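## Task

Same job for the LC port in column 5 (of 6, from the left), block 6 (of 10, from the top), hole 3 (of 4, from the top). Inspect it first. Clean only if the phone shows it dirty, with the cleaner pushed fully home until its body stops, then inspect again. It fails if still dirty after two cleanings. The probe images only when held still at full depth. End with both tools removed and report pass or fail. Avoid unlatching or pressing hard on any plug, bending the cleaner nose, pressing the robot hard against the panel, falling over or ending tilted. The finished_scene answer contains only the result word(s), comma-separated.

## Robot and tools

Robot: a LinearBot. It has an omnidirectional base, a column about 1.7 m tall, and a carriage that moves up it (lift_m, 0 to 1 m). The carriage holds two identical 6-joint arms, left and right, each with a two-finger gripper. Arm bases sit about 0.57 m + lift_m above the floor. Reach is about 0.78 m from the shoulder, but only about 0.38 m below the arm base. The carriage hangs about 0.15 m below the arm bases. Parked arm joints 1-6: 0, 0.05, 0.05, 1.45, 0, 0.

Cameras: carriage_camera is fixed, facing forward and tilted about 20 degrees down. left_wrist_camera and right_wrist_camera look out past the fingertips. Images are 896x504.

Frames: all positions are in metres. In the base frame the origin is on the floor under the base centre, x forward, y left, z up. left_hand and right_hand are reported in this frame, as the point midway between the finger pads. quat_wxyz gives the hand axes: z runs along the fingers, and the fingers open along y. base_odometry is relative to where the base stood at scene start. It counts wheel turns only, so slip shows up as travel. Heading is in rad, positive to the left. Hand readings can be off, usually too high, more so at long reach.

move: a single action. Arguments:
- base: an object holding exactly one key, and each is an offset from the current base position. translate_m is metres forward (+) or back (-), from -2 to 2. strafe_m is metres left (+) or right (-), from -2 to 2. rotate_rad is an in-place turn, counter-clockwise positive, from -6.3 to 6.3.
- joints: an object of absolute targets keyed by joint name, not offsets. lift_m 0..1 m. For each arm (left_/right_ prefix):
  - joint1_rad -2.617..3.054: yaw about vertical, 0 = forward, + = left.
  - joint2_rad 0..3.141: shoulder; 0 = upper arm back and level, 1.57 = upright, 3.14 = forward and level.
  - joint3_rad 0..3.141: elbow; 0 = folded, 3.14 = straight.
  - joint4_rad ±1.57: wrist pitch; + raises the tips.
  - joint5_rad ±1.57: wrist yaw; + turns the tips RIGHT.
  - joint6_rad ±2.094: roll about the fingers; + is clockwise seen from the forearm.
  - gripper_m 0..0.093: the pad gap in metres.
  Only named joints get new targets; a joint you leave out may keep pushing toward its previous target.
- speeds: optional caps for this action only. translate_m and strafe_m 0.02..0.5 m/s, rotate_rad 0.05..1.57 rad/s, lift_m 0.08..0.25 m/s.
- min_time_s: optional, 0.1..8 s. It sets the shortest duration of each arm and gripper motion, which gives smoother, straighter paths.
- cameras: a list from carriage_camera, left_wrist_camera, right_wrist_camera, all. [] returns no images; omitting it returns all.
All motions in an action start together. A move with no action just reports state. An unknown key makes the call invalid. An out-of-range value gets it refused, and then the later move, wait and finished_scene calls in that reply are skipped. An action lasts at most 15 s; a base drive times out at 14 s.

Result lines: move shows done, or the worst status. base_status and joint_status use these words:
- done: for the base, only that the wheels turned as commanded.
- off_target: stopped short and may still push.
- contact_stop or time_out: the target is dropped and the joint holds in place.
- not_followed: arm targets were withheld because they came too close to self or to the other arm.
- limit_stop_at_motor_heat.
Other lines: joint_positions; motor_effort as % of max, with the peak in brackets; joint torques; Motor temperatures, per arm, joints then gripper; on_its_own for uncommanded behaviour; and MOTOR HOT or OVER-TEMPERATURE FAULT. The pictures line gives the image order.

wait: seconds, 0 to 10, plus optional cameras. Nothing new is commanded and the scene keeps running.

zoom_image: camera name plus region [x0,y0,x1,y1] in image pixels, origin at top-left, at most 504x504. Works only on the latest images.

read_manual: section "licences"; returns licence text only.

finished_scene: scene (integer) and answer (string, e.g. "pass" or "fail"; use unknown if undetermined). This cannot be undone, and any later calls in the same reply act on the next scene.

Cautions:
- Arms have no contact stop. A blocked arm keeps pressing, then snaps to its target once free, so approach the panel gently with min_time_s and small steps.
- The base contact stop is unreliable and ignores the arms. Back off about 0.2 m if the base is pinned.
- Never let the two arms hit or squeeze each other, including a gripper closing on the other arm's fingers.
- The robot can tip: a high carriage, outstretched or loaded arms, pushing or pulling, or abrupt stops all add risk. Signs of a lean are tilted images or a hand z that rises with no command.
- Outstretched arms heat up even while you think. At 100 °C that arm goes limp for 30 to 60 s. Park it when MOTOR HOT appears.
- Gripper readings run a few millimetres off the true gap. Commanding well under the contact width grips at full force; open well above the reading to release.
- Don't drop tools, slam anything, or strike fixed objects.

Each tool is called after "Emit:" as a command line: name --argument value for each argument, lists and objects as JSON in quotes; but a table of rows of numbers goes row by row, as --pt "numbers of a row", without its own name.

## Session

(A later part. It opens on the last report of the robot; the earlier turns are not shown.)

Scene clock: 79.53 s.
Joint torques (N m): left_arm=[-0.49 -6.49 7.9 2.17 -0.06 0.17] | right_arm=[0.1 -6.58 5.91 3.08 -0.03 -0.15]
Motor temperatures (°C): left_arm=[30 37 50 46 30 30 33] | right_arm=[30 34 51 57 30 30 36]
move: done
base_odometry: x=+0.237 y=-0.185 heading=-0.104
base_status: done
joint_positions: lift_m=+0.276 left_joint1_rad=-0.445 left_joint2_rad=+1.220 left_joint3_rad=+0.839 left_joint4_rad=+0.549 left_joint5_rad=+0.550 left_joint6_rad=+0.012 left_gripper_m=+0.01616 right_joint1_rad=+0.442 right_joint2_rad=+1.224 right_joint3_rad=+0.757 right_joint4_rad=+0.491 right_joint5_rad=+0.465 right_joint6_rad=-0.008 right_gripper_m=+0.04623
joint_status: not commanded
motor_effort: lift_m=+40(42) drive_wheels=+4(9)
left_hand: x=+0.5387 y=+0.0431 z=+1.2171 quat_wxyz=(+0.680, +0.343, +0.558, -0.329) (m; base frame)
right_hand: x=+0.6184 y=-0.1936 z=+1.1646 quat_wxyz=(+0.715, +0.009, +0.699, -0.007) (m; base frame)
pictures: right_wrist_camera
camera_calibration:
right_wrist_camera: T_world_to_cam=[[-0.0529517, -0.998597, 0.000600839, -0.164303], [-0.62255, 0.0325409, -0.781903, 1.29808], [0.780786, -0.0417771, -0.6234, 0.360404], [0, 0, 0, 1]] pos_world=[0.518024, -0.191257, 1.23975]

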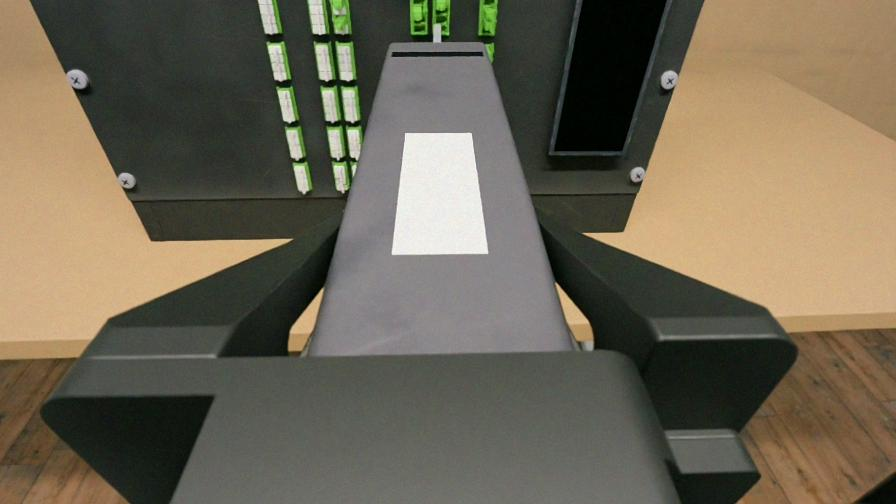

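Emit:
move --base '{"strafe_m": -0.0012}' --speeds '{"strafe_m": 0.02}' --cameras '[]'

Emit:
move --base '{"translate_m": 0.01}' --speeds '{"translate_m": 0.03}' --cameras '[]'

Emit:
wait --seconds 0.4 --cameras '["right_wrist_camera", "left_wrist_camera"]'

Emit:
zoom_image --camera "right_wrist_camera" --region '[420, 0, 460, 48]'

Emit:
zoom_image --camera "left_wrist_camera" --region '[280, 60, 430, 180]'

Scene clock: 93.67 s.
Joint torques (N m): left_arm=[-0.54 -6.52 7.9 2.17 -0.09 0.17] | right_arm=[0.06 -6.56 5.93 3.08 -0.03 -0.16]
Motor temperatures (°C): left_arm=[30 37 50 47 30 30 33] | right_arm=[30 34 50 58 30 30 36]
move: done
base_odometry: x=+0.237 y=-0.186 heading=-0.104
base_status: done
joint_positions: lift_m=+0.276 left_joint1_rad=-0.446 left_joint2_rad=+1.220 left_joint3_rad=+0.839 left_joint4_rad=+0.549 left_joint5_rad=+0.550 left_joint6_rad=+0.012 left_gripper_m=+0.01616 right_joint1_rad=+0.442 right_joint2_rad=+1.224 right_joint3_rad=+0.757 right_joint4_rad=+0.491 right_joint5_rad=+0.465 right_joint6_rad=-0.008 right_gripper_m=+0.04623
joint_status: not commanded
motor_effort: lift_m=+41(42) drive_wheels=+4(11)
left_hand: x=+0.5385 y=+0.0429 z=+1.2171 quat_wxyz=(+0.680, +0.343, +0.558, -0.330) (m; base frame)
right_hand: x=+0.6184 y=-0.1936 z=+1.1646 quat_wxyz=(+0.715, +0.009, +0.699, -0.007) (m; base frame)
pictures: none
No camera images: "cameras" was empty.

Scene clock: 94.53 s.
Joint torques (N m): left_arm=[-0.29 -6.53 7.94 2.15 -0.07 0.18] | right_arm=[0.08 -6.56 5.94 3.05 -0.01 -0.17]
Motor temperatures (°C): left_arm=[30 37 50 47 30 30 33] | right_arm=[30 34 50 58 30 30 36]
move: done
base_odometry: x=+0.247 y=-0.188 heading=-0.105
base_status: done
joint_positions: lift_m=+0.276 left_joint1_rad=-0.446 left_joint2_rad=+1.220 left_joint3_rad=+0.839 left_joint4_rad=+0.547 left_joint5_rad=+0.550 left_joint6_rad=+0.012 left_gripper_m=+0.01616 right_joint1_rad=+0.442 right_joint2_rad=+1.224 right_joint3_rad=+0.757 right_joint4_rad=+0.491 right_joint5_rad=+0.465 right_joint6_rad=-0.008 right_gripper_m=+0.04623
joint_status: not commanded
motor_effort: lift_m=+41(42) drive_wheels=-2(12)
left_hand: x=+0.5387 y=+0.0429 z=+1.2167 quat_wxyz=(+0.680, +0.343, +0.559, -0.329) (m; base frame)
right_hand: x=+0.6184 y=-0.1936 z=+1.1645 quat_wxyz=(+0.715, +0.009, +0.699, -0.007) (m; base frame)
pictures: none
No camera images: "cameras" was empty.

Scene clock: 94.93 s.
Joint torques (N m): left_arm=[-0.38 -6.5 7.9 2.17 -0.07 0.18] | right_arm=[-0.01 -6.61 5.89 3.09 -0.04 -0.17]
Motor temperatures (°C): left_arm=[30 37 50 47 30 30 33] | right_arm=[30 34 50 58 30 30 36]
base_odometry: x=+0.247 y=-0.188 heading=-0.105
base_status: done
joint_positions: lift_m=+0.276 left_joint1_rad=-0.446 left_joint2_rad=+1.220 left_joint3_rad=+0.839 left_joint4_rad=+0.547 left_joint5_rad=+0.550 left_joint6_rad=+0.012 left_gripper_m=+0.01616 right_joint1_rad=+0.442 right_joint2_rad=+1.224 right_joint3_rad=+0.757 right_joint4_rad=+0.491 right_joint5_rad=+0.465 right_joint6_rad=-0.008 right_gripper_m=+0.04623
joint_status: not commanded
motor_effort: lift_m=+41(42) drive_wheels=-2(12)
left_hand: x=+0.5387 y=+0.0429 z=+1.2167 quat_wxyz=(+0.680, +0.343, +0.559, -0.329) (m; base frame)
right_hand: x=+0.6184 y=-0.1936 z=+1.1645 quat_wxyz=(+0.715, +0.009, +0.699, -0.007) (m; base frame)
wait: 0.40 s; at rest by 0.27 s
pictures: left_wrist_camera, right_wrist_camera
camera_calibration:
left_wrist_camera: T_world_to_cam=[[-0.832921, -0.547968, -0.0772951, 0.559147], [-0.190278, 0.414743, -0.889822, 1.17211], [0.519651, -0.726443, -0.449714, 0.427045], [0, 0, 0, 1]] pos_world=[0.466839, 0.130493, 1.27824]
right_wrist_camera: T_world_to_cam=[[-0.0529686, -0.998596, 0.000760027, -0.164391], [-0.622834, 0.0324421, -0.781681, 1.29793], [0.780559, -0.0418779, -0.623678, 0.36085], [0, 0, 0, 1]] pos_world=[0.518024, -0.191156, 1.23975]

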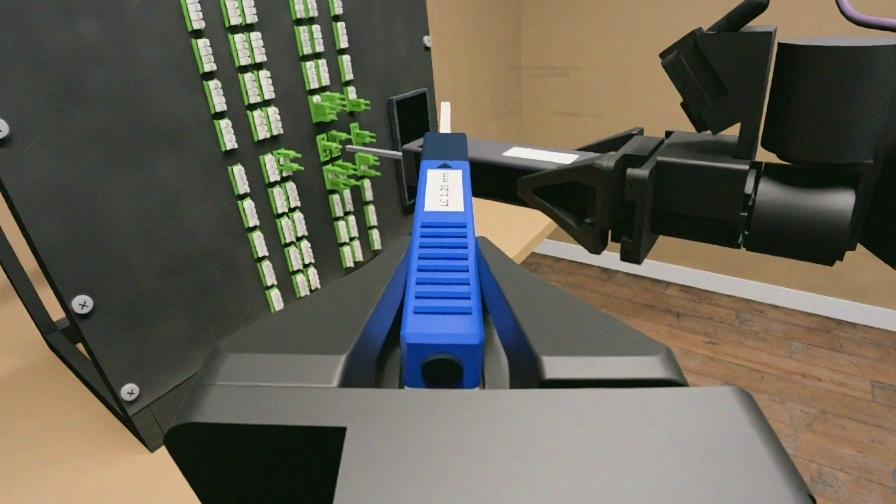

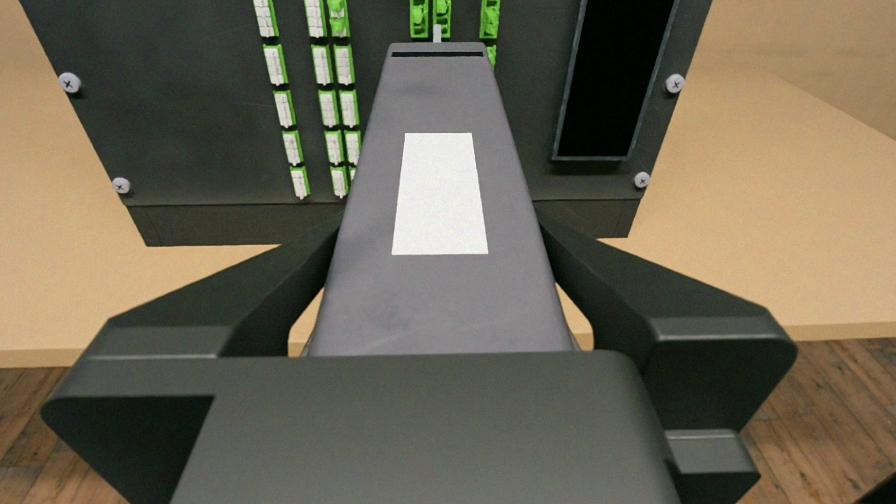

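Scaled by 10.500 from the camera's 896x504 image, which has a finer 1280x720 frame.

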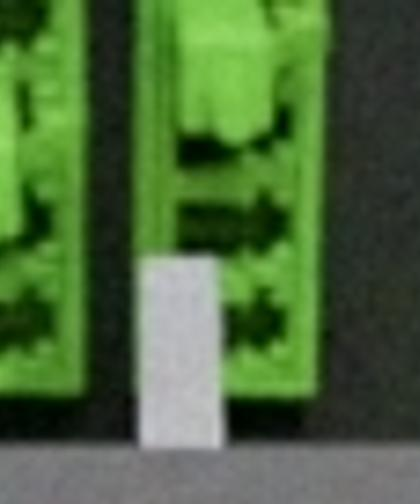

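Scaled by 3.360 from the camera's 896x504 image, which has a finer 1280x720 frame.

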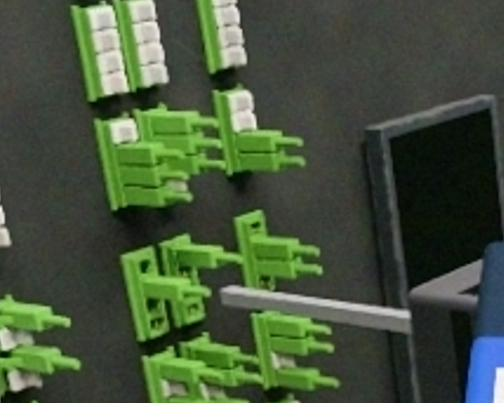

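Emit:
move --base '{"strafe_m": -0.0025}' --speeds '{"strafe_m": 0.02}' --cameras '[]'

Emit:
move --base '{"translate_m": 0.01}' --speeds '{"translate_m": 0.03}' --cameras '[]'

Emit:
wait --seconds 0.4 --cameras '["right_wrist_camera", "left_wrist_camera"]'

Emit:
zoom_image --camera "right_wrist_camera" --region '[420, 0, 460, 48]'

Emit:
zoom_image --camera "left_wrist_camera" --region '[310, 110, 430, 180]'

Scene clock: 103.43 s.
Joint torques (N m): left_arm=[-0.4 -6.6 7.91 2.17 -0.05 0.18] | right_arm=[-0.09 -6.69 5.96 3.07 -0.06 -0.15]
Motor temperatures (°C): left_arm=[30 37 49 47 30 30 33] | right_arm=[30 34 50 59 30 30 36]
move: done
base_odometry: x=+0.247 y=-0.190 heading=-0.104
base_status: done
joint_positions: lift_m=+0.276 left_joint1_rad=-0.445 left_joint2_rad=+1.220 left_joint3_rad=+0.839 left_joint4_rad=+0.547 left_joint5_rad=+0.550 left_joint6_rad=+0.012 left_gripper_m=+0.01616 right_joint1_rad=+0.442 right_joint2_rad=+1.224 right_joint3_rad=+0.757 right_joint4_rad=+0.491 right_joint5_rad=+0.466 right_joint6_rad=-0.008 right_gripper_m=+0.04623
joint_status: not commanded
motor_effort: lift_m=+41(42) drive_wheels=+4(11)
left_hand: x=+0.5387 y=+0.0430 z=+1.2167 quat_wxyz=(+0.680, +0.343, +0.559, -0.329) (m; base frame)
right_hand: x=+0.6185 y=-0.1941 z=+1.1645 quat_wxyz=(+0.715, +0.010, +0.699, -0.008) (m; base frame)
pictures: none
No camera images: "cameras" was empty.

Scene clock: 104.30 s.
Joint torques (N m): left_arm=[-0.32 -6.49 7.86 2.16 -0.05 0.18] | right_arm=[-0.03 -6.45 5.97 3.07 -0.03 -0.13]
Motor temperatures (°C): left_arm=[30 37 49 47 30 30 33] | right_arm=[30 34 50 59 30 30 36]
move: done
base_odometry: x=+0.257 y=-0.191 heading=-0.105
base_status: done
joint_positions: lift_m=+0.276 left_joint1_rad=-0.445 left_joint2_rad=+1.220 left_joint3_rad=+0.839 left_joint4_rad=+0.547 left_joint5_rad=+0.550 left_joint6_rad=+0.012 left_gripper_m=+0.01616 right_joint1_rad=+0.442 right_joint2_rad=+1.224 right_joint3_rad=+0.757 right_joint4_rad=+0.491 right_joint5_rad=+0.466 right_joint6_rad=-0.008 right_gripper_m=+0.04623
joint_status: not commanded
motor_effort: lift_m=+41(42) drive_wheels=-2(13)
left_hand: x=+0.5388 y=+0.0430 z=+1.2166 quat_wxyz=(+0.680, +0.343, +0.559, -0.329) (m; base frame)
right_hand: x=+0.6185 y=-0.1941 z=+1.1645 quat_wxyz=(+0.715, +0.010, +0.699, -0.008) (m; base frame)
pictures: none
No camera images: "cameras" was empty.

Scene clock: 104.70 s.
Joint torques (N m): left_arm=[-0.38 -6.56 7.95 2.18 -0.07 0.18] | right_arm=[0.12 -6.46 6.04 3.1 -0.07 -0.17]
Motor temperatures (°C): left_arm=[30 37 49 47 30 30 33] | right_arm=[30 34 50 59 30 30 36]
base_odometry: x=+0.257 y=-0.191 heading=-0.105
base_status: done
joint_positions: lift_m=+0.276 left_joint1_rad=-0.445 left_joint2_rad=+1.220 left_joint3_rad=+0.839 left_joint4_rad=+0.547 left_joint5_rad=+0.550 left_joint6_rad=+0.012 left_gripper_m=+0.01616 right_joint1_rad=+0.442 right_joint2_rad=+1.224 right_joint3_rad=+0.757 right_joint4_rad=+0.491 right_joint5_rad=+0.466 right_joint6_rad=-0.008 right_gripper_m=+0.04623
joint_status: not commanded
motor_effort: lift_m=+41(42) drive_wheels=-2(13)
left_hand: x=+0.5388 y=+0.0430 z=+1.2166 quat_wxyz=(+0.680, +0.343, +0.559, -0.329) (m; base frame)
right_hand: x=+0.6185 y=-0.1941 z=+1.1645 quat_wxyz=(+0.715, +0.010, +0.699, -0.008) (m; base frame)
wait: 0.40 s; at rest by 0.27 s
pictures: left_wrist_camera, right_wrist_camera
camera_calibration:
left_wrist_camera: T_world_to_cam=[[-0.832726, -0.5483, -0.0770323, 0.558893], [-0.190812, 0.414789, -0.889686, 1.17207], [0.519767, -0.726166, -0.450028, 0.42733], [0, 0, 0, 1]] pos_world=[0.466939, 0.13059, 1.27814]
right_wrist_camera: T_world_to_cam=[[-0.0548907, -0.998492, 0.000723242, -0.163725], [-0.622785, 0.0336705, -0.781668, 1.2982], [0.780465, -0.0433567, -0.623694, 0.360541], [0, 0, 0, 1]] pos_world=[0.518125, -0.191557, 1.23975]

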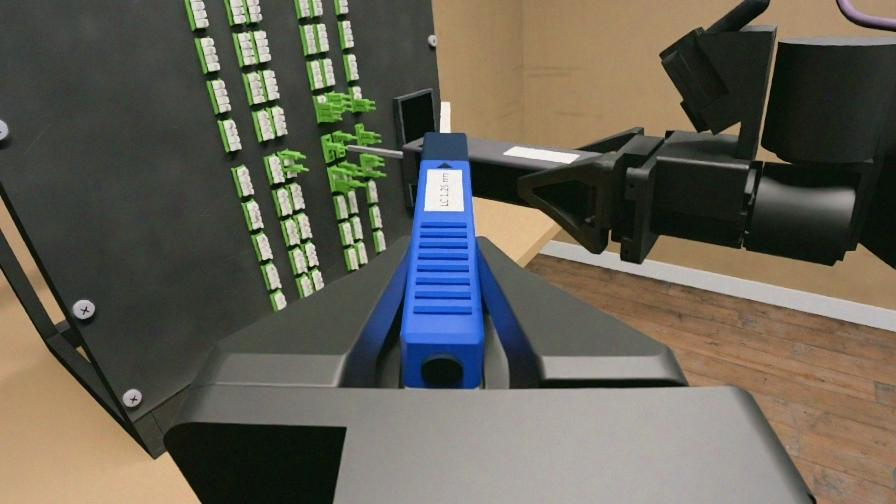

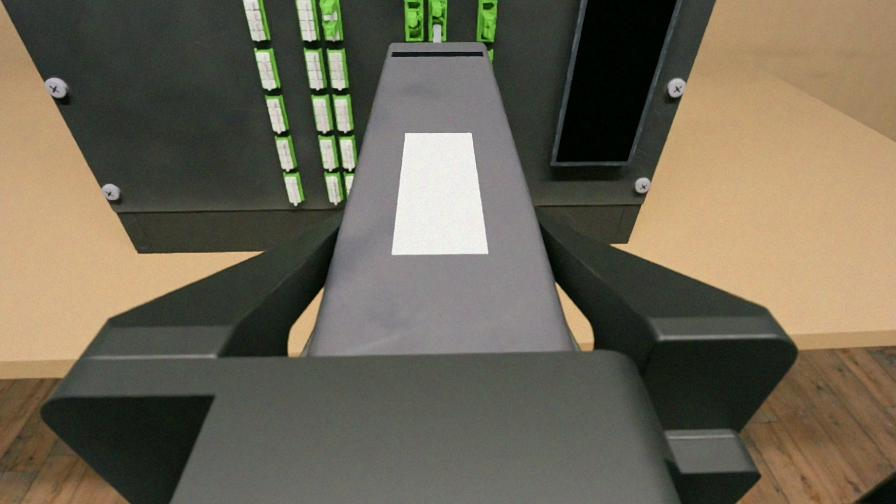

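Scaled by 10.500 from the camera's 896x504 image, which has a finer 1280x720 frame.

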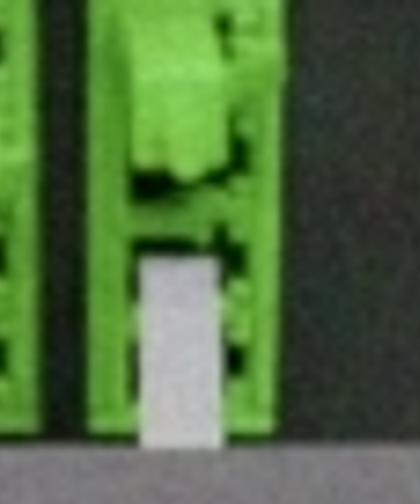

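Scaled by 4.200 from the camera's 896x504 image, which has a finer 1280x720 frame.

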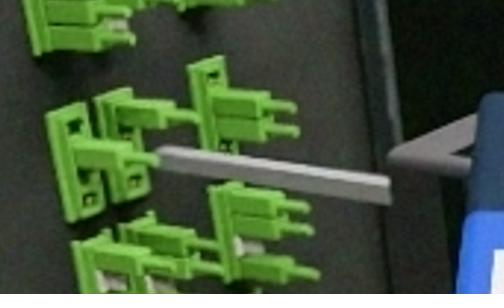

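Emit:
move --base '{"strafe_m": 0.001}' --joints '{"lift_m": 0.2775, "right_joint4_rad": 0.53}' --speeds '{"strafe_m": 0.02}' --cameras '[]'

Emit:
move --base '{"translate_m": 0.006}' --speeds '{"translate_m": 0.03}' --cameras '[]'

Emit:
wait --seconds 0.4 --cameras '["right_wrist_camera", "left_wrist_camera"]'

Emit:
zoom_image --camera "right_wrist_camera" --region '[420, 0, 460, 48]'

Emit:
zoom_image --camera "left_wrist_camera" --region '[310, 110, 430, 180]'

Scene clock: 119.17 s.
Joint torques (N m): left_arm=[-0.38 -6.49 8.05 2.19 -0.08 0.17] | right_arm=[0.06 -6.76 5.96 3.01 -0.04 -0.18]
Motor temperatures (°C): left_arm=[30 37 49 48 30 30 34] | right_arm=[30 34 50 60 30 30 36]
move: off_target
base_odometry: x=+0.257 y=-0.190 heading=-0.105
base_status: done
joint_positions: lift_m=+0.277 left_joint1_rad=-0.445 left_joint2_rad=+1.220 left_joint3_rad=+0.838 left_joint4_rad=+0.546 left_joint5_rad=+0.550 left_joint6_rad=+0.012 left_gripper_m=+0.01616 right_joint1_rad=+0.442 right_joint2_rad=+1.224 right_joint3_rad=+0.757 right_joint4_rad=+0.477 right_joint5_rad=+0.466 right_joint6_rad=-0.008 right_gripper_m=+0.04623
joint_status: right_joint4_rad off_target (ended at +0.477, target +0.530); the others done
motor_effort: lift_m=+42(46) drive_wheels=-2(7)
left_hand: x=+0.5389 y=+0.0432 z=+1.2177 quat_wxyz=(+0.679, +0.343, +0.559, -0.329) (m; base frame)
right_hand: x=+0.6185 y=-0.1941 z=+1.1628 quat_wxyz=(+0.710, +0.008, +0.704, -0.010) (m; base frame)
pictures: none
No camera images: "cameras" was empty.

Scene clock: 119.77 s.
Joint torques (N m): left_arm=[-0.34 -6.49 7.98 2.18 -0.06 0.18] | right_arm=[0.08 -6.54 5.93 3.05 -0.04 -0.15]
Motor temperatures (°C): left_arm=[30 37 49 48 30 30 34] | right_arm=[30 34 50 60 30 30 36]
move: done
base_odometry: x=+0.263 y=-0.191 heading=-0.105
base_status: done
joint_positions: lift_m=+0.277 left_joint1_rad=-0.445 left_joint2_rad=+1.220 left_joint3_rad=+0.838 left_joint4_rad=+0.546 left_joint5_rad=+0.550 left_joint6_rad=+0.012 left_gripper_m=+0.01616 right_joint1_rad=+0.442 right_joint2_rad=+1.224 right_joint3_rad=+0.757 right_joint4_rad=+0.474 right_joint5_rad=+0.466 right_joint6_rad=-0.008 right_gripper_m=+0.04623
joint_status: not commanded
motor_effort: lift_m=+41(42) drive_wheels=-2(17)
left_hand: x=+0.5388 y=+0.0430 z=+1.2177 quat_wxyz=(+0.679, +0.343, +0.559, -0.329) (m; base frame)
right_hand: x=+0.6185 y=-0.1941 z=+1.1621 quat_wxyz=(+0.709, +0.007, +0.705, -0.010) (m; base frame)
pictures: none
No camera images: "cameras" was empty.

Scene clock: 120.17 s.
Joint torques (N m): left_arm=[-0.38 -6.54 8.05 2.17 -0.07 0.17] | right_arm=[0.13 -6.69 5.98 3.06 -0.02 -0.16]
Motor temperatures (°C): left_arm=[30 37 49 48 30 30 34] | right_arm=[30 34 50 60 30 30 36]
base_odometry: x=+0.263 y=-0.191 heading=-0.105
base_status: done
joint_positions: lift_m=+0.277 left_joint1_rad=-0.445 left_joint2_rad=+1.220 left_joint3_rad=+0.838 left_joint4_rad=+0.546 left_joint5_rad=+0.550 left_joint6_rad=+0.012 left_gripper_m=+0.01616 right_joint1_rad=+0.442 right_joint2_rad=+1.224 right_joint3_rad=+0.757 right_joint4_rad=+0.474 right_joint5_rad=+0.466 right_joint6_rad=-0.008 right_gripper_m=+0.04623
joint_status: not commanded
motor_effort: lift_m=+42(42) drive_wheels=-2(17)
left_hand: x=+0.5388 y=+0.0430 z=+1.2177 quat_wxyz=(+0.679, +0.343, +0.559, -0.329) (m; base frame)
right_hand: x=+0.6185 y=-0.1941 z=+1.1621 quat_wxyz=(+0.709, +0.007, +0.705, -0.010) (m; base frame)
wait: 0.40 s; at rest by 0.27 s
pictures: left_wrist_camera, right_wrist_camera
camera_calibration:
left_wrist_camera: T_world_to_cam=[[-0.832836, -0.548212, -0.0764675, 0.558387], [-0.19169, 0.415255, -0.88928, 1.173], [0.519267, -0.725966, -0.450926, 0.429178], [0, 0, 0, 1]] pos_world=[0.467039, 0.130591, 1.27935]
right_wrist_camera: T_world_to_cam=[[-0.054774, -0.99846, 0.00874477, -0.173042], [-0.634513, 0.0280435, -0.772403, 1.29177], [0.770969, -0.0478563, -0.635073, 0.377219], [0, 0, 0, 1]] pos_world=[0.519342, -0.190949, 1.23884]

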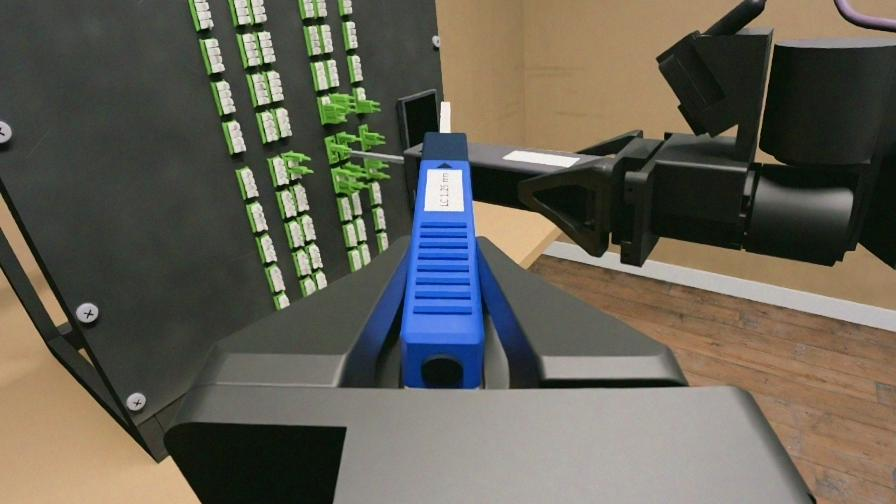

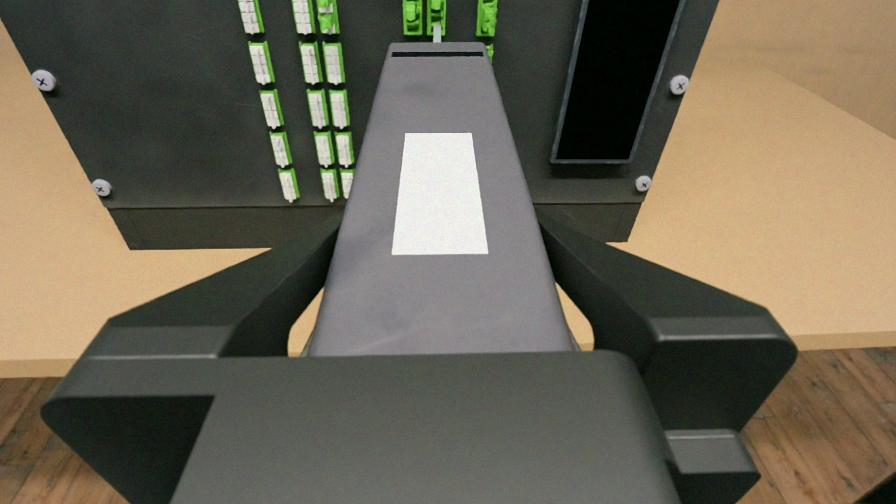

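Scaled by 10.500 from the camera's 896x504 image, which has a finer 1280x720 frame.

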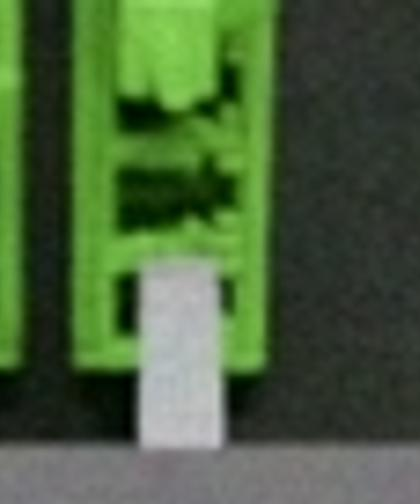

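Scaled by 4.200 from the camera's 896x504 image, which has a finer 1280x720 frame.

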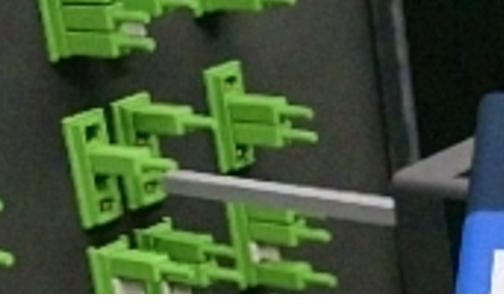

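Emit:
move --base '{"strafe_m": 0.0013}' --joints '{"lift_m": 0.282}' --speeds '{"strafe_m": 0.02}' --cameras '[]'

Emit:
wait --seconds 0.4 --cameras '["right_wrist_camera", "left_wrist_camera"]'

Emit:
zoom_image --camera "right_wrist_camera" --region '[420, 0, 460, 48]'

Emit:
zoom_image --camera "left_wrist_camera" --region '[310, 110, 410, 180]'

Scene clock: 136.10 s.
Joint torques (N m): left_arm=[-0.43 -6.31 8.29 2.15 -0.06 0.19] | right_arm=[0.16 -6.63 6.15 3.04 -0.01 -0.17]
Motor temperatures (°C): left_arm=[30 37 50 49 30 30 34] | right_arm=[30 34 50 61 30 30 36]
move: done
base_odometry: x=+0.263 y=-0.190 heading=-0.105
base_status: done
joint_positions: lift_m=+0.282 left_joint1_rad=-0.445 left_joint2_rad=+1.218 left_joint3_rad=+0.836 left_joint4_rad=+0.548 left_joint5_rad=+0.550 left_joint6_rad=+0.012 left_gripper_m=+0.01616 right_joint1_rad=+0.443 right_joint2_rad=+1.224 right_joint3_rad=+0.756 right_joint4_rad=+0.473 right_joint5_rad=+0.465 right_joint6_rad=-0.008 right_gripper_m=+0.04623
joint_status: all done
motor_effort: lift_m=+40(47) drive_wheels=-2(6)
left_hand: x=+0.5384 y=+0.0434 z=+1.2224 quat_wxyz=(+0.680, +0.343, +0.559, -0.329) (m; base frame)
right_hand: x=+0.6183 y=-0.1933 z=+1.1657 quat_wxyz=(+0.708, +0.006, +0.706, -0.010) (m; base frame)
pictures: none
No camera images: "cameras" was empty.

Scene clock: 136.50 s.
Joint torques (N m): left_arm=[-0.36 -6.32 8.31 2.18 -0.06 0.17] | right_arm=[0.06 -6.52 6.09 3.07 -0.03 -0.12]
Motor temperatures (°C): left_arm=[30 37 50 49 30 30 34] | right_arm=[30 34 50 61 30 30 36]
base_odometry: x=+0.263 y=-0.190 heading=-0.105
base_status: done
joint_positions: lift_m=+0.282 left_joint1_rad=-0.445 left_joint2_rad=+1.218 left_joint3_rad=+0.836 left_joint4_rad=+0.548 left_joint5_rad=+0.549 left_joint6_rad=+0.012 left_gripper_m=+0.01616 right_joint1_rad=+0.443 right_joint2_rad=+1.224 right_joint3_rad=+0.756 right_joint4_rad=+0.472 right_joint5_rad=+0.465 right_joint6_rad=-0.008 right_gripper_m=+0.04623
joint_status: all done
motor_effort: lift_m=+40(47) drive_wheels=-2(6)
left_hand: x=+0.5385 y=+0.0434 z=+1.2224 quat_wxyz=(+0.680, +0.343, +0.559, -0.329) (m; base frame)
right_hand: x=+0.6183 y=-0.1933 z=+1.1656 quat_wxyz=(+0.708, +0.006, +0.706, -0.010) (m; base frame)
wait: 0.40 s; at rest by 0.27 s
pictures: left_wrist_camera, right_wrist_camera
camera_calibration:
left_wrist_camera: T_world_to_cam=[[-0.832293, -0.548931, -0.0772257, 0.559352], [-0.190812, 0.414493, -0.889824, 1.17721], [0.520461, -0.725858, -0.449722, 0.429678], [0, 0, 0, 1]] pos_world=[0.466539, 0.130986, 1.28394]
right_wrist_camera: T_world_to_cam=[[-0.0520512, -0.998592, 0.0101918, -0.175716], [-0.636705, 0.0253221, -0.770692, 1.29312], [0.769349, -0.0466046, -0.637127, 0.383367], [0, 0, 0, 1]] pos_world=[0.519244, -0.190346, 1.24264]

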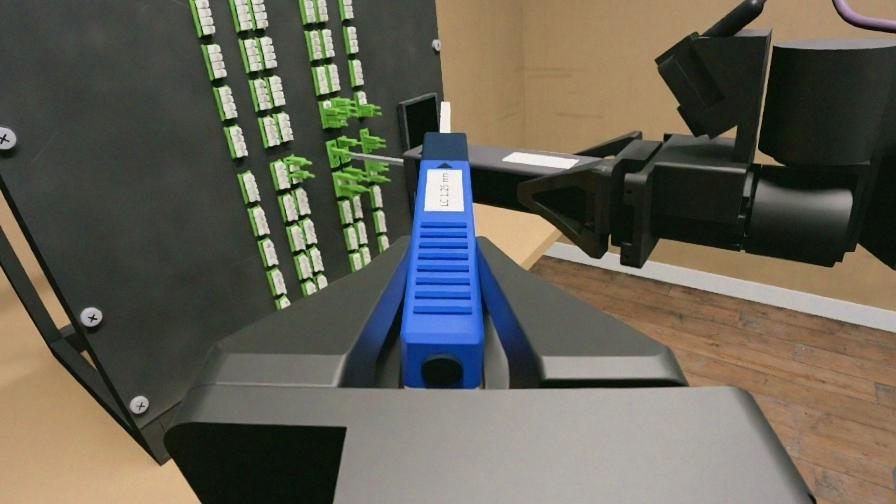

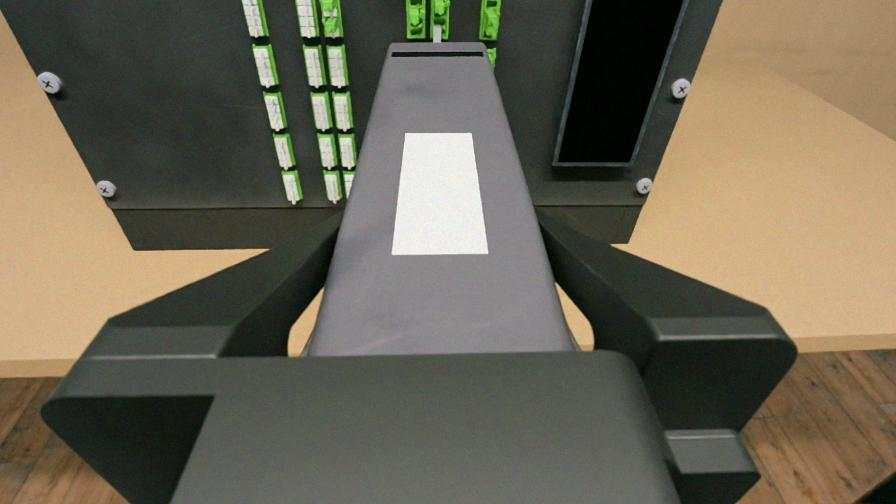

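Scaled by 10.500 from the camera's 896x504 image, which has a finer 1280x720 frame.

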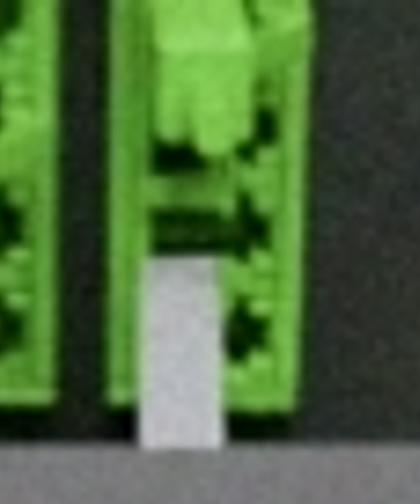

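Scaled by 5.040 from the camera's 896x504 image, which has a finer 1280x720 frame.

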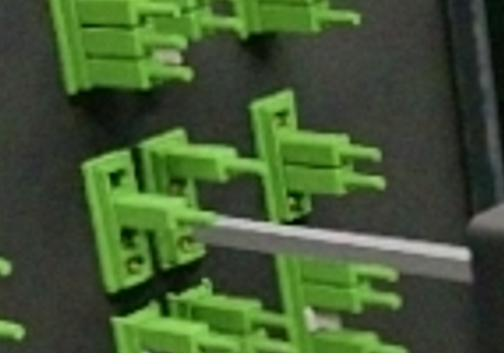

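Emit:
move --joints '{"lift_m": 0.2842}' --cameras '[]'

Emit:
move --base '{"translate_m": 0.003}' --speeds '{"translate_m": 0.02}' --cameras '[]'

Emit:
wait --seconds 0.4 --cameras '["right_wrist_camera", "left_wrist_camera"]'

Emit:
zoom_image --camera "right_wrist_camera" --region '[420, 0, 460, 48]'

Emit:
zoom_image --camera "left_wrist_camera" --region '[330, 120, 390, 170]'

Scene clock: 150.10 s.
Joint torques (N m): left_arm=[-0.39 -6.32 8.17 2.16 -0.06 0.18] | right_arm=[-0.09 -6.63 6.15 3.07 -0.02 -0.16]
Motor temperatures (°C): left_arm=[30 38 52 49 30 30 34] | right_arm=[30 34 52 62 30 30 36]
move: done
base_odometry: x=+0.263 y=-0.190 heading=-0.105
base_status: not commanded
joint_positions: lift_m=+0.284 left_joint1_rad=-0.445 left_joint2_rad=+1.218 left_joint3_rad=+0.836 left_joint4_rad=+0.548 left_joint5_rad=+0.549 left_joint6_rad=+0.012 left_gripper_m=+0.01616 right_joint1_rad=+0.443 right_joint2_rad=+1.224 right_joint3_rad=+0.756 right_joint4_rad=+0.473 right_joint5_rad=+0.465 right_joint6_rad=-0.008 right_gripper_m=+0.04623
joint_status: all done
motor_effort: lift_m=+42(46) drive_wheels=-1(2)
left_hand: x=+0.5385 y=+0.0434 z=+1.2247 quat_wxyz=(+0.680, +0.343, +0.559, -0.329) (m; base frame)
right_hand: x=+0.6183 y=-0.1933 z=+1.1678 quat_wxyz=(+0.708, +0.006, +0.706, -0.010) (m; base frame)
pictures: none
No camera images: "cameras" was empty.

Scene clock: 150.73 s.
Joint torques (N m): left_arm=[-0.47 -6.35 8.13 2.17 -0.06 0.18] | right_arm=[0.05 -6.64 5.97 3.11 -0.03 -0.16]
Motor temperatures (°C): left_arm=[30 38 52 49 30 30 34] | right_arm=[30 34 52 62 30 30 36]
move: done
base_odometry: x=+0.266 y=-0.190 heading=-0.106
base_status: done
joint_positions: lift_m=+0.284 left_joint1_rad=-0.445 left_joint2_rad=+1.218 left_joint3_rad=+0.836 left_joint4_rad=+0.547 left_joint5_rad=+0.549 left_joint6_rad=+0.012 left_gripper_m=+0.01616 right_joint1_rad=+0.443 right_joint2_rad=+1.224 right_joint3_rad=+0.756 right_joint4_rad=+0.471 right_joint5_rad=+0.465 right_joint6_rad=-0.008 right_gripper_m=+0.04623
joint_status: not commanded
motor_effort: lift_m=+41(42) drive_wheels=+3(12)
left_hand: x=+0.5385 y=+0.0434 z=+1.2244 quat_wxyz=(+0.680, +0.343, +0.559, -0.329) (m; base frame)
right_hand: x=+0.6183 y=-0.1933 z=+1.1675 quat_wxyz=(+0.708, +0.006, +0.706, -0.010) (m; base frame)
pictures: none
No camera images: "cameras" was empty.

Scene clock: 151.13 s.
Joint torques (N m): left_arm=[-0.42 -6.38 8.21 2.16 -0.06 0.18] | right_arm=[-0.06 -6.58 6.06 3.09 -0.03 -0.18]
Motor temperatures (°C): left_arm=[30 38 52 49 30 30 34] | right_arm=[30 34 52 62 30 30 36]
base_odometry: x=+0.266 y=-0.190 heading=-0.106
base_status: done
joint_positions: lift_m=+0.284 left_joint1_rad=-0.445 left_joint2_rad=+1.218 left_joint3_rad=+0.836 left_joint4_rad=+0.547 left_joint5_rad=+0.549 left_joint6_rad=+0.012 left_gripper_m=+0.01616 right_joint1_rad=+0.443 right_joint2_rad=+1.224 right_joint3_rad=+0.756 right_joint4_rad=+0.471 right_joint5_rad=+0.465 right_joint6_rad=-0.008 right_gripper_m=+0.04623
joint_status: not commanded
motor_effort: lift_m=+41(42) drive_wheels=+3(12)
left_hand: x=+0.5385 y=+0.0434 z=+1.2244 quat_wxyz=(+0.680, +0.343, +0.559, -0.329) (m; base frame)
right_hand: x=+0.6183 y=-0.1933 z=+1.1674 quat_wxyz=(+0.708, +0.005, +0.706, -0.010) (m; base frame)
wait: 0.40 s; at rest by 0.27 s
pictures: left_wrist_camera, right_wrist_camera
camera_calibration:
left_wrist_camera: T_world_to_cam=[[-0.832328, -0.548928, -0.0768574, 0.559078], [-0.191428, 0.414807, -0.889545, 1.17894], [0.520178, -0.725681, -0.450335, 0.431352], [0, 0, 0, 1]] pos_world=[0.466639, 0.130885, 1.28594]
right_wrist_camera: T_world_to_cam=[[-0.0520371, -0.998586, 0.0109055, -0.176518], [-0.637815, 0.0248303, -0.769789, 1.29407], [0.76843, -0.0470132, -0.638205, 0.386169], [0, 0, 0, 1]] pos_world=[0.519446, -0.190246, 1.24454]

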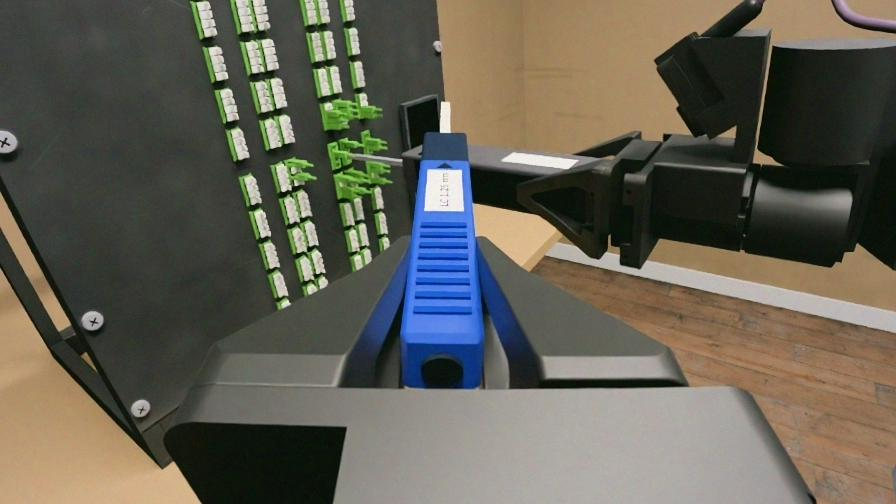

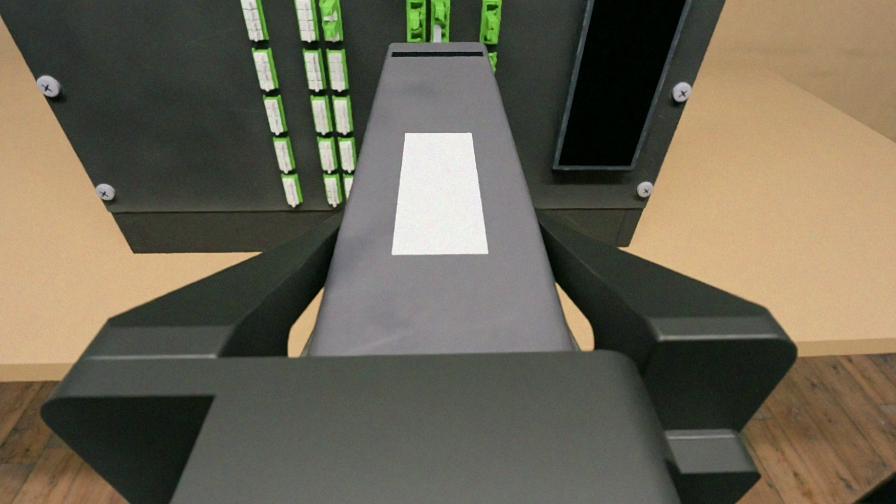

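Scaled by 10.500 from the camera's 896x504 image, which has a finer 1280x720 frame.

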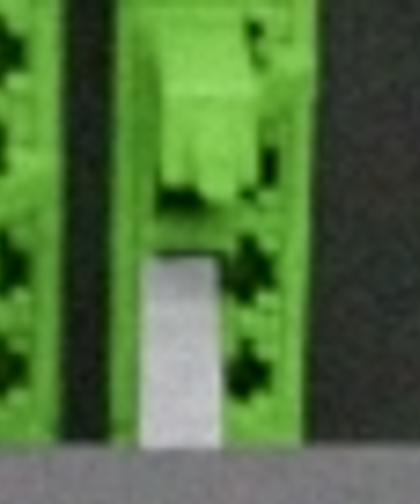

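Scaled by 8.400 from the camera's 896x504 image, which has a finer 1280x720 frame.

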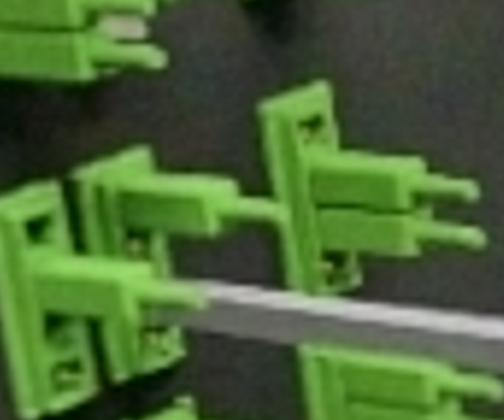

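Emit:
move --base '{"strafe_m": -0.001}' --speeds '{"strafe_m": 0.02}' --cameras '[]'

Emit:
move --base '{"translate_m": 0.003}' --speeds '{"translate_m": 0.02}' --cameras '[]'

Emit:
wait --seconds 0.4 --cameras '["right_wrist_camera", "left_wrist_camera"]'

Emit:
zoom_image --camera "right_wrist_camera" --region '[420, 0, 460, 48]'

Emit:
zoom_image --camera "left_wrist_camera" --region '[330, 120, 390, 170]'

Scene clock: 155.40 s.
Joint torques (N m): left_arm=[-0.38 -6.34 8.21 2.16 -0.07 0.17] | right_arm=[0.1 -6.71 6.05 3.07 0.03 -0.15]
Motor temperatures (°C): left_arm=[30 38 52 49 30 30 34] | right_arm=[30 34 52 62 30 30 36]
move: done
base_odometry: x=+0.266 y=-0.191 heading=-0.106
base_status: done
joint_positions: lift_m=+0.284 left_joint1_rad=-0.445 left_joint2_rad=+1.218 left_joint3_rad=+0.836 left_joint4_rad=+0.547 left_joint5_rad=+0.550 left_joint6_rad=+0.012 left_gripper_m=+0.01616 right_joint1_rad=+0.443 right_joint2_rad=+1.224 right_joint3_rad=+0.756 right_joint4_rad=+0.471 right_joint5_rad=+0.465 right_joint6_rad=-0.008 right_gripper_m=+0.04623
joint_status: not commanded
motor_effort: lift_m=+41(41) drive_wheels=+2(3)
left_hand: x=+0.5383 y=+0.0432 z=+1.2244 quat_wxyz=(+0.680, +0.343, +0.559, -0.329) (m; base frame)
right_hand: x=+0.6183 y=-0.1933 z=+1.1674 quat_wxyz=(+0.708, +0.005, +0.706, -0.010) (m; base frame)
pictures: none
No camera images: "cameras" was empty.

Scene clock: 155.93 s.
Joint torques (N m): left_arm=[-0.43 -6.38 8.31 2.19 -0.06 0.18] | right_arm=[-0.47 -6.39 6.23 3.11 -0.08 -0.15]
Motor temperatures (°C): left_arm=[30 38 52 49 30 30 34] | right_arm=[30 34 52 62 30 30 36]
move: done
base_odometry: x=+0.269 y=-0.192 heading=-0.105
base_status: done
joint_positions: lift_m=+0.284 left_joint1_rad=-0.445 left_joint2_rad=+1.218 left_joint3_rad=+0.836 left_joint4_rad=+0.546 left_joint5_rad=+0.550 left_joint6_rad=+0.012 left_gripper_m=+0.01616 right_joint1_rad=+0.448 right_joint2_rad=+1.222 right_joint3_rad=+0.754 right_joint4_rad=+0.471 right_joint5_rad=+0.471 right_joint6_rad=-0.008 right_gripper_m=+0.04623
joint_status: not commanded
motor_effort: lift_m=+41(42) drive_wheels=+0(13)
left_hand: x=+0.5384 y=+0.0432 z=+1.2242 quat_wxyz=(+0.679, +0.343, +0.559, -0.329) (m; base frame)
right_hand: x=+0.6174 y=-0.1927 z=+1.1673 quat_wxyz=(+0.708, +0.006, +0.706, -0.011) (m; base frame)
pictures: none
No camera images: "cameras" was empty.

Scene clock: 156.33 s.
Joint torques (N m): left_arm=[-0.39 -6.37 8.21 2.19 -0.06 0.17] | right_arm=[-0.47 -6.3 6.2 3.1 -0.09 -0.15]
Motor temperatures (°C): left_arm=[30 38 52 49 30 30 34] | right_arm=[30 34 52 62 30 30 36]
base_odometry: x=+0.269 y=-0.192 heading=-0.105
base_status: done
joint_positions: lift_m=+0.284 left_joint1_rad=-0.445 left_joint2_rad=+1.218 left_joint3_rad=+0.836 left_joint4_rad=+0.546 left_joint5_rad=+0.550 left_joint6_rad=+0.012 left_gripper_m=+0.01616 right_joint1_rad=+0.448 right_joint2_rad=+1.222 right_joint3_rad=+0.754 right_joint4_rad=+0.471 right_joint5_rad=+0.471 right_joint6_rad=-0.008 right_gripper_m=+0.04623
joint_status: not commanded
motor_effort: lift_m=+41(42) drive_wheels=+1(13)
left_hand: x=+0.5384 y=+0.0432 z=+1.2242 quat_wxyz=(+0.679, +0.343, +0.559, -0.329) (m; base frame)
right_hand: x=+0.6174 y=-0.1927 z=+1.1673 quat_wxyz=(+0.708, +0.006, +0.706, -0.011) (m; base frame)
wait: 0.40 s; at rest by 0.27 s
pictures: left_wrist_camera, right_wrist_camera
camera_calibration:
left_wrist_camera: T_world_to_cam=[[-0.832829, -0.548249, -0.0762848, 0.558427], [-0.19201, 0.415394, -0.889146, 1.17858], [0.519161, -0.725859, -0.451221, 0.432877], [0, 0, 0, 1]] pos_world=[0.466639, 0.13079, 1.28585]
right_wrist_camera: T_world_to_cam=[[-0.0536477, -0.998496, 0.011295, -0.175503], [-0.637801, 0.0255604, -0.769777, 1.29345], [0.76833, -0.0485007, -0.638213, 0.386685], [0, 0, 0, 1]] pos_world=[0.518446, -0.189546, 1.24444]

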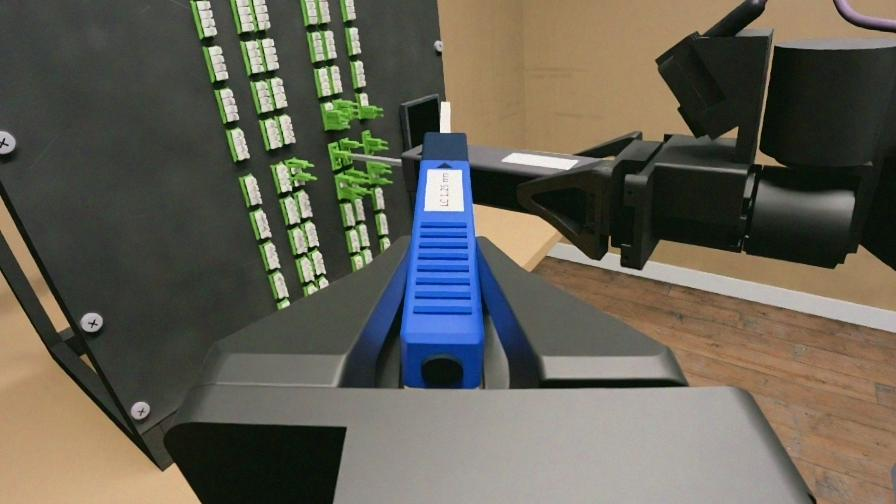

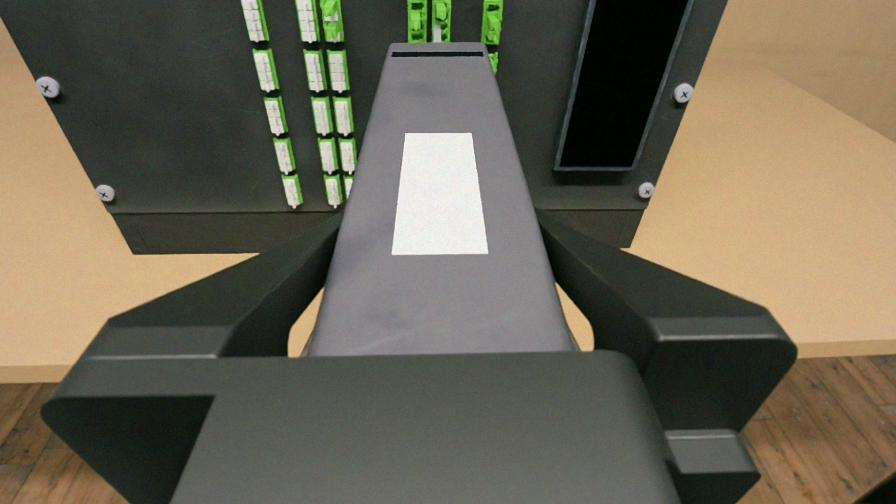

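Scaled by 10.500 from the camera's 896x504 image, which has a finer 1280x720 frame.

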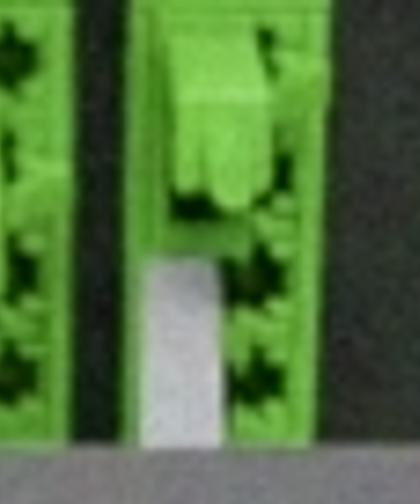

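Scaled by 8.400 from the camera's 896x504 image, which has a finer 1280x720 frame.

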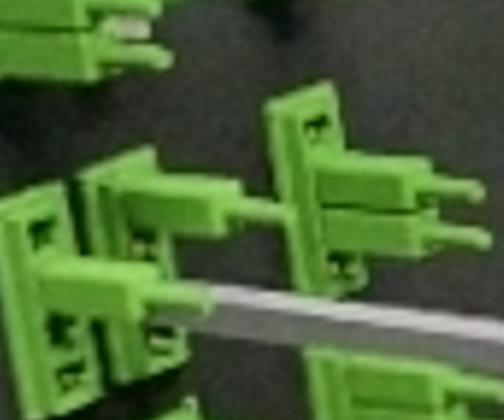

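Emit:
move --base '{"translate_m": -0.003}' --speeds '{"translate_m": 0.02}' --cameras '[]'

Emit:
wait --seconds 0.4 --cameras '["right_wrist_camera"]'

Emit:
zoom_image --camera "right_wrist_camera" --region '[420, 0, 460, 48]'

Scene clock: 159.60 s.
Joint torques (N m): left_arm=[-0.38 -6.34 8.29 2.18 -0.08 0.18] | right_arm=[-0.39 -6.26 6.24 3.05 -0.07 -0.14]
Motor temperatures (°C): left_arm=[30 38 52 49 30 30 34] | right_arm=[30 35 52 62 30 30 36]
move: done
base_odometry: x=+0.266 y=-0.191 heading=-0.105
base_status: done
joint_positions: lift_m=+0.284 left_joint1_rad=-0.445 left_joint2_rad=+1.218 left_joint3_rad=+0.836 left_joint4_rad=+0.546 left_joint5_rad=+0.550 left_joint6_rad=+0.012 left_gripper_m=+0.01616 right_joint1_rad=+0.448 right_joint2_rad=+1.222 right_joint3_rad=+0.754 right_joint4_rad=+0.471 right_joint5_rad=+0.471 right_joint6_rad=-0.008 right_gripper_m=+0.04623
joint_status: not commanded
motor_effort: lift_m=+41(42) drive_wheels=+0(6)
left_hand: x=+0.5384 y=+0.0432 z=+1.2242 quat_wxyz=(+0.679, +0.343, +0.559, -0.329) (m; base frame)
right_hand: x=+0.6174 y=-0.1926 z=+1.1673 quat_wxyz=(+0.708, +0.006, +0.706, -0.011) (m; base frame)
pictures: none
No camera images: "cameras" was empty.

Scene clock: 160.00 s.
Joint torques (N m): left_arm=[-0.32 -6.27 8.25 2.18 -0.07 0.17] | right_arm=[-0.38 -6.41 6.31 3.07 -0.07 -0.16]
Motor temperatures (°C): left_arm=[30 38 52 49 30 30 34] | right_arm=[30 35 52 62 30 30 36]
base_odometry: x=+0.266 y=-0.191 heading=-0.105
base_status: done
joint_positions: lift_m=+0.284 left_joint1_rad=-0.445 left_joint2_rad=+1.218 left_joint3_rad=+0.836 left_joint4_rad=+0.546 left_joint5_rad=+0.550 left_joint6_rad=+0.012 left_gripper_m=+0.01616 right_joint1_rad=+0.448 right_joint2_rad=+1.222 right_joint3_rad=+0.754 right_joint4_rad=+0.471 right_joint5_rad=+0.471 right_joint6_rad=-0.008 right_gripper_m=+0.04623
joint_status: not commanded
motor_effort: lift_m=+41(42) drive_wheels=+1(6)
left_hand: x=+0.5383 y=+0.0432 z=+1.2242 quat_wxyz=(+0.679, +0.343, +0.559, -0.329) (m; base frame)
right_hand: x=+0.6174 y=-0.1926 z=+1.1673 quat_wxyz=(+0.708, +0.006, +0.706, -0.011) (m; base frame)
wait: 0.40 s; at rest by 0.27 s
pictures: right_wrist_camera
camera_calibration:
right_wrist_camera: T_world_to_cam=[[-0.0528654, -0.998538, 0.0113074, -0.175827], [-0.637788, 0.0250491, -0.769804, 1.29344], [0.768395, -0.0479078, -0.63818, 0.386651], [0, 0, 0, 1]] pos_world=[0.518546, -0.189446, 1.24444]

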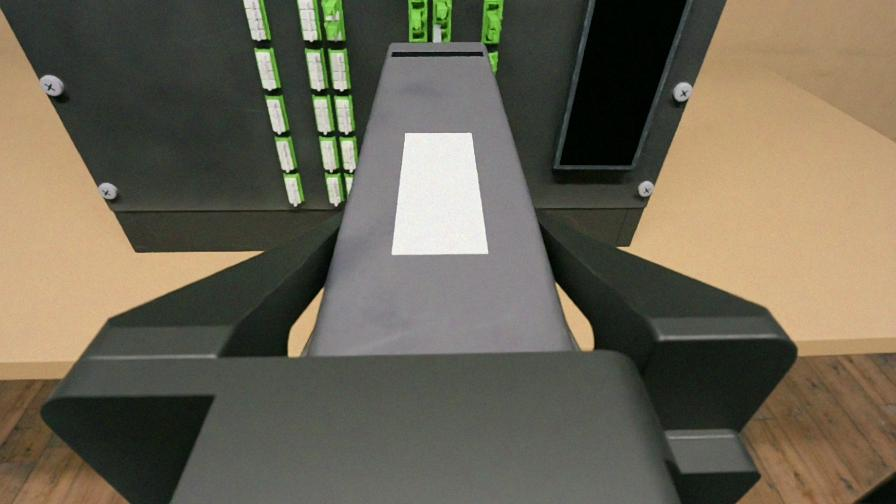

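Scaled by 10.500 from the camera's 896x504 image, which has a finer 1280x720 frame.

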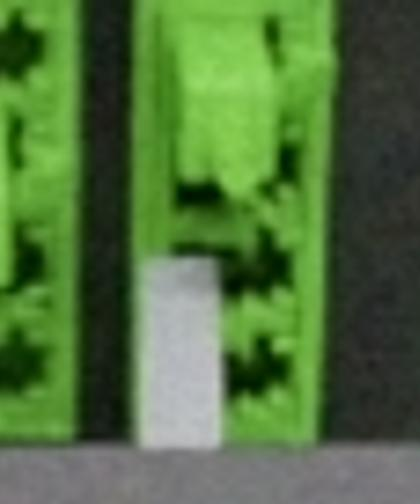

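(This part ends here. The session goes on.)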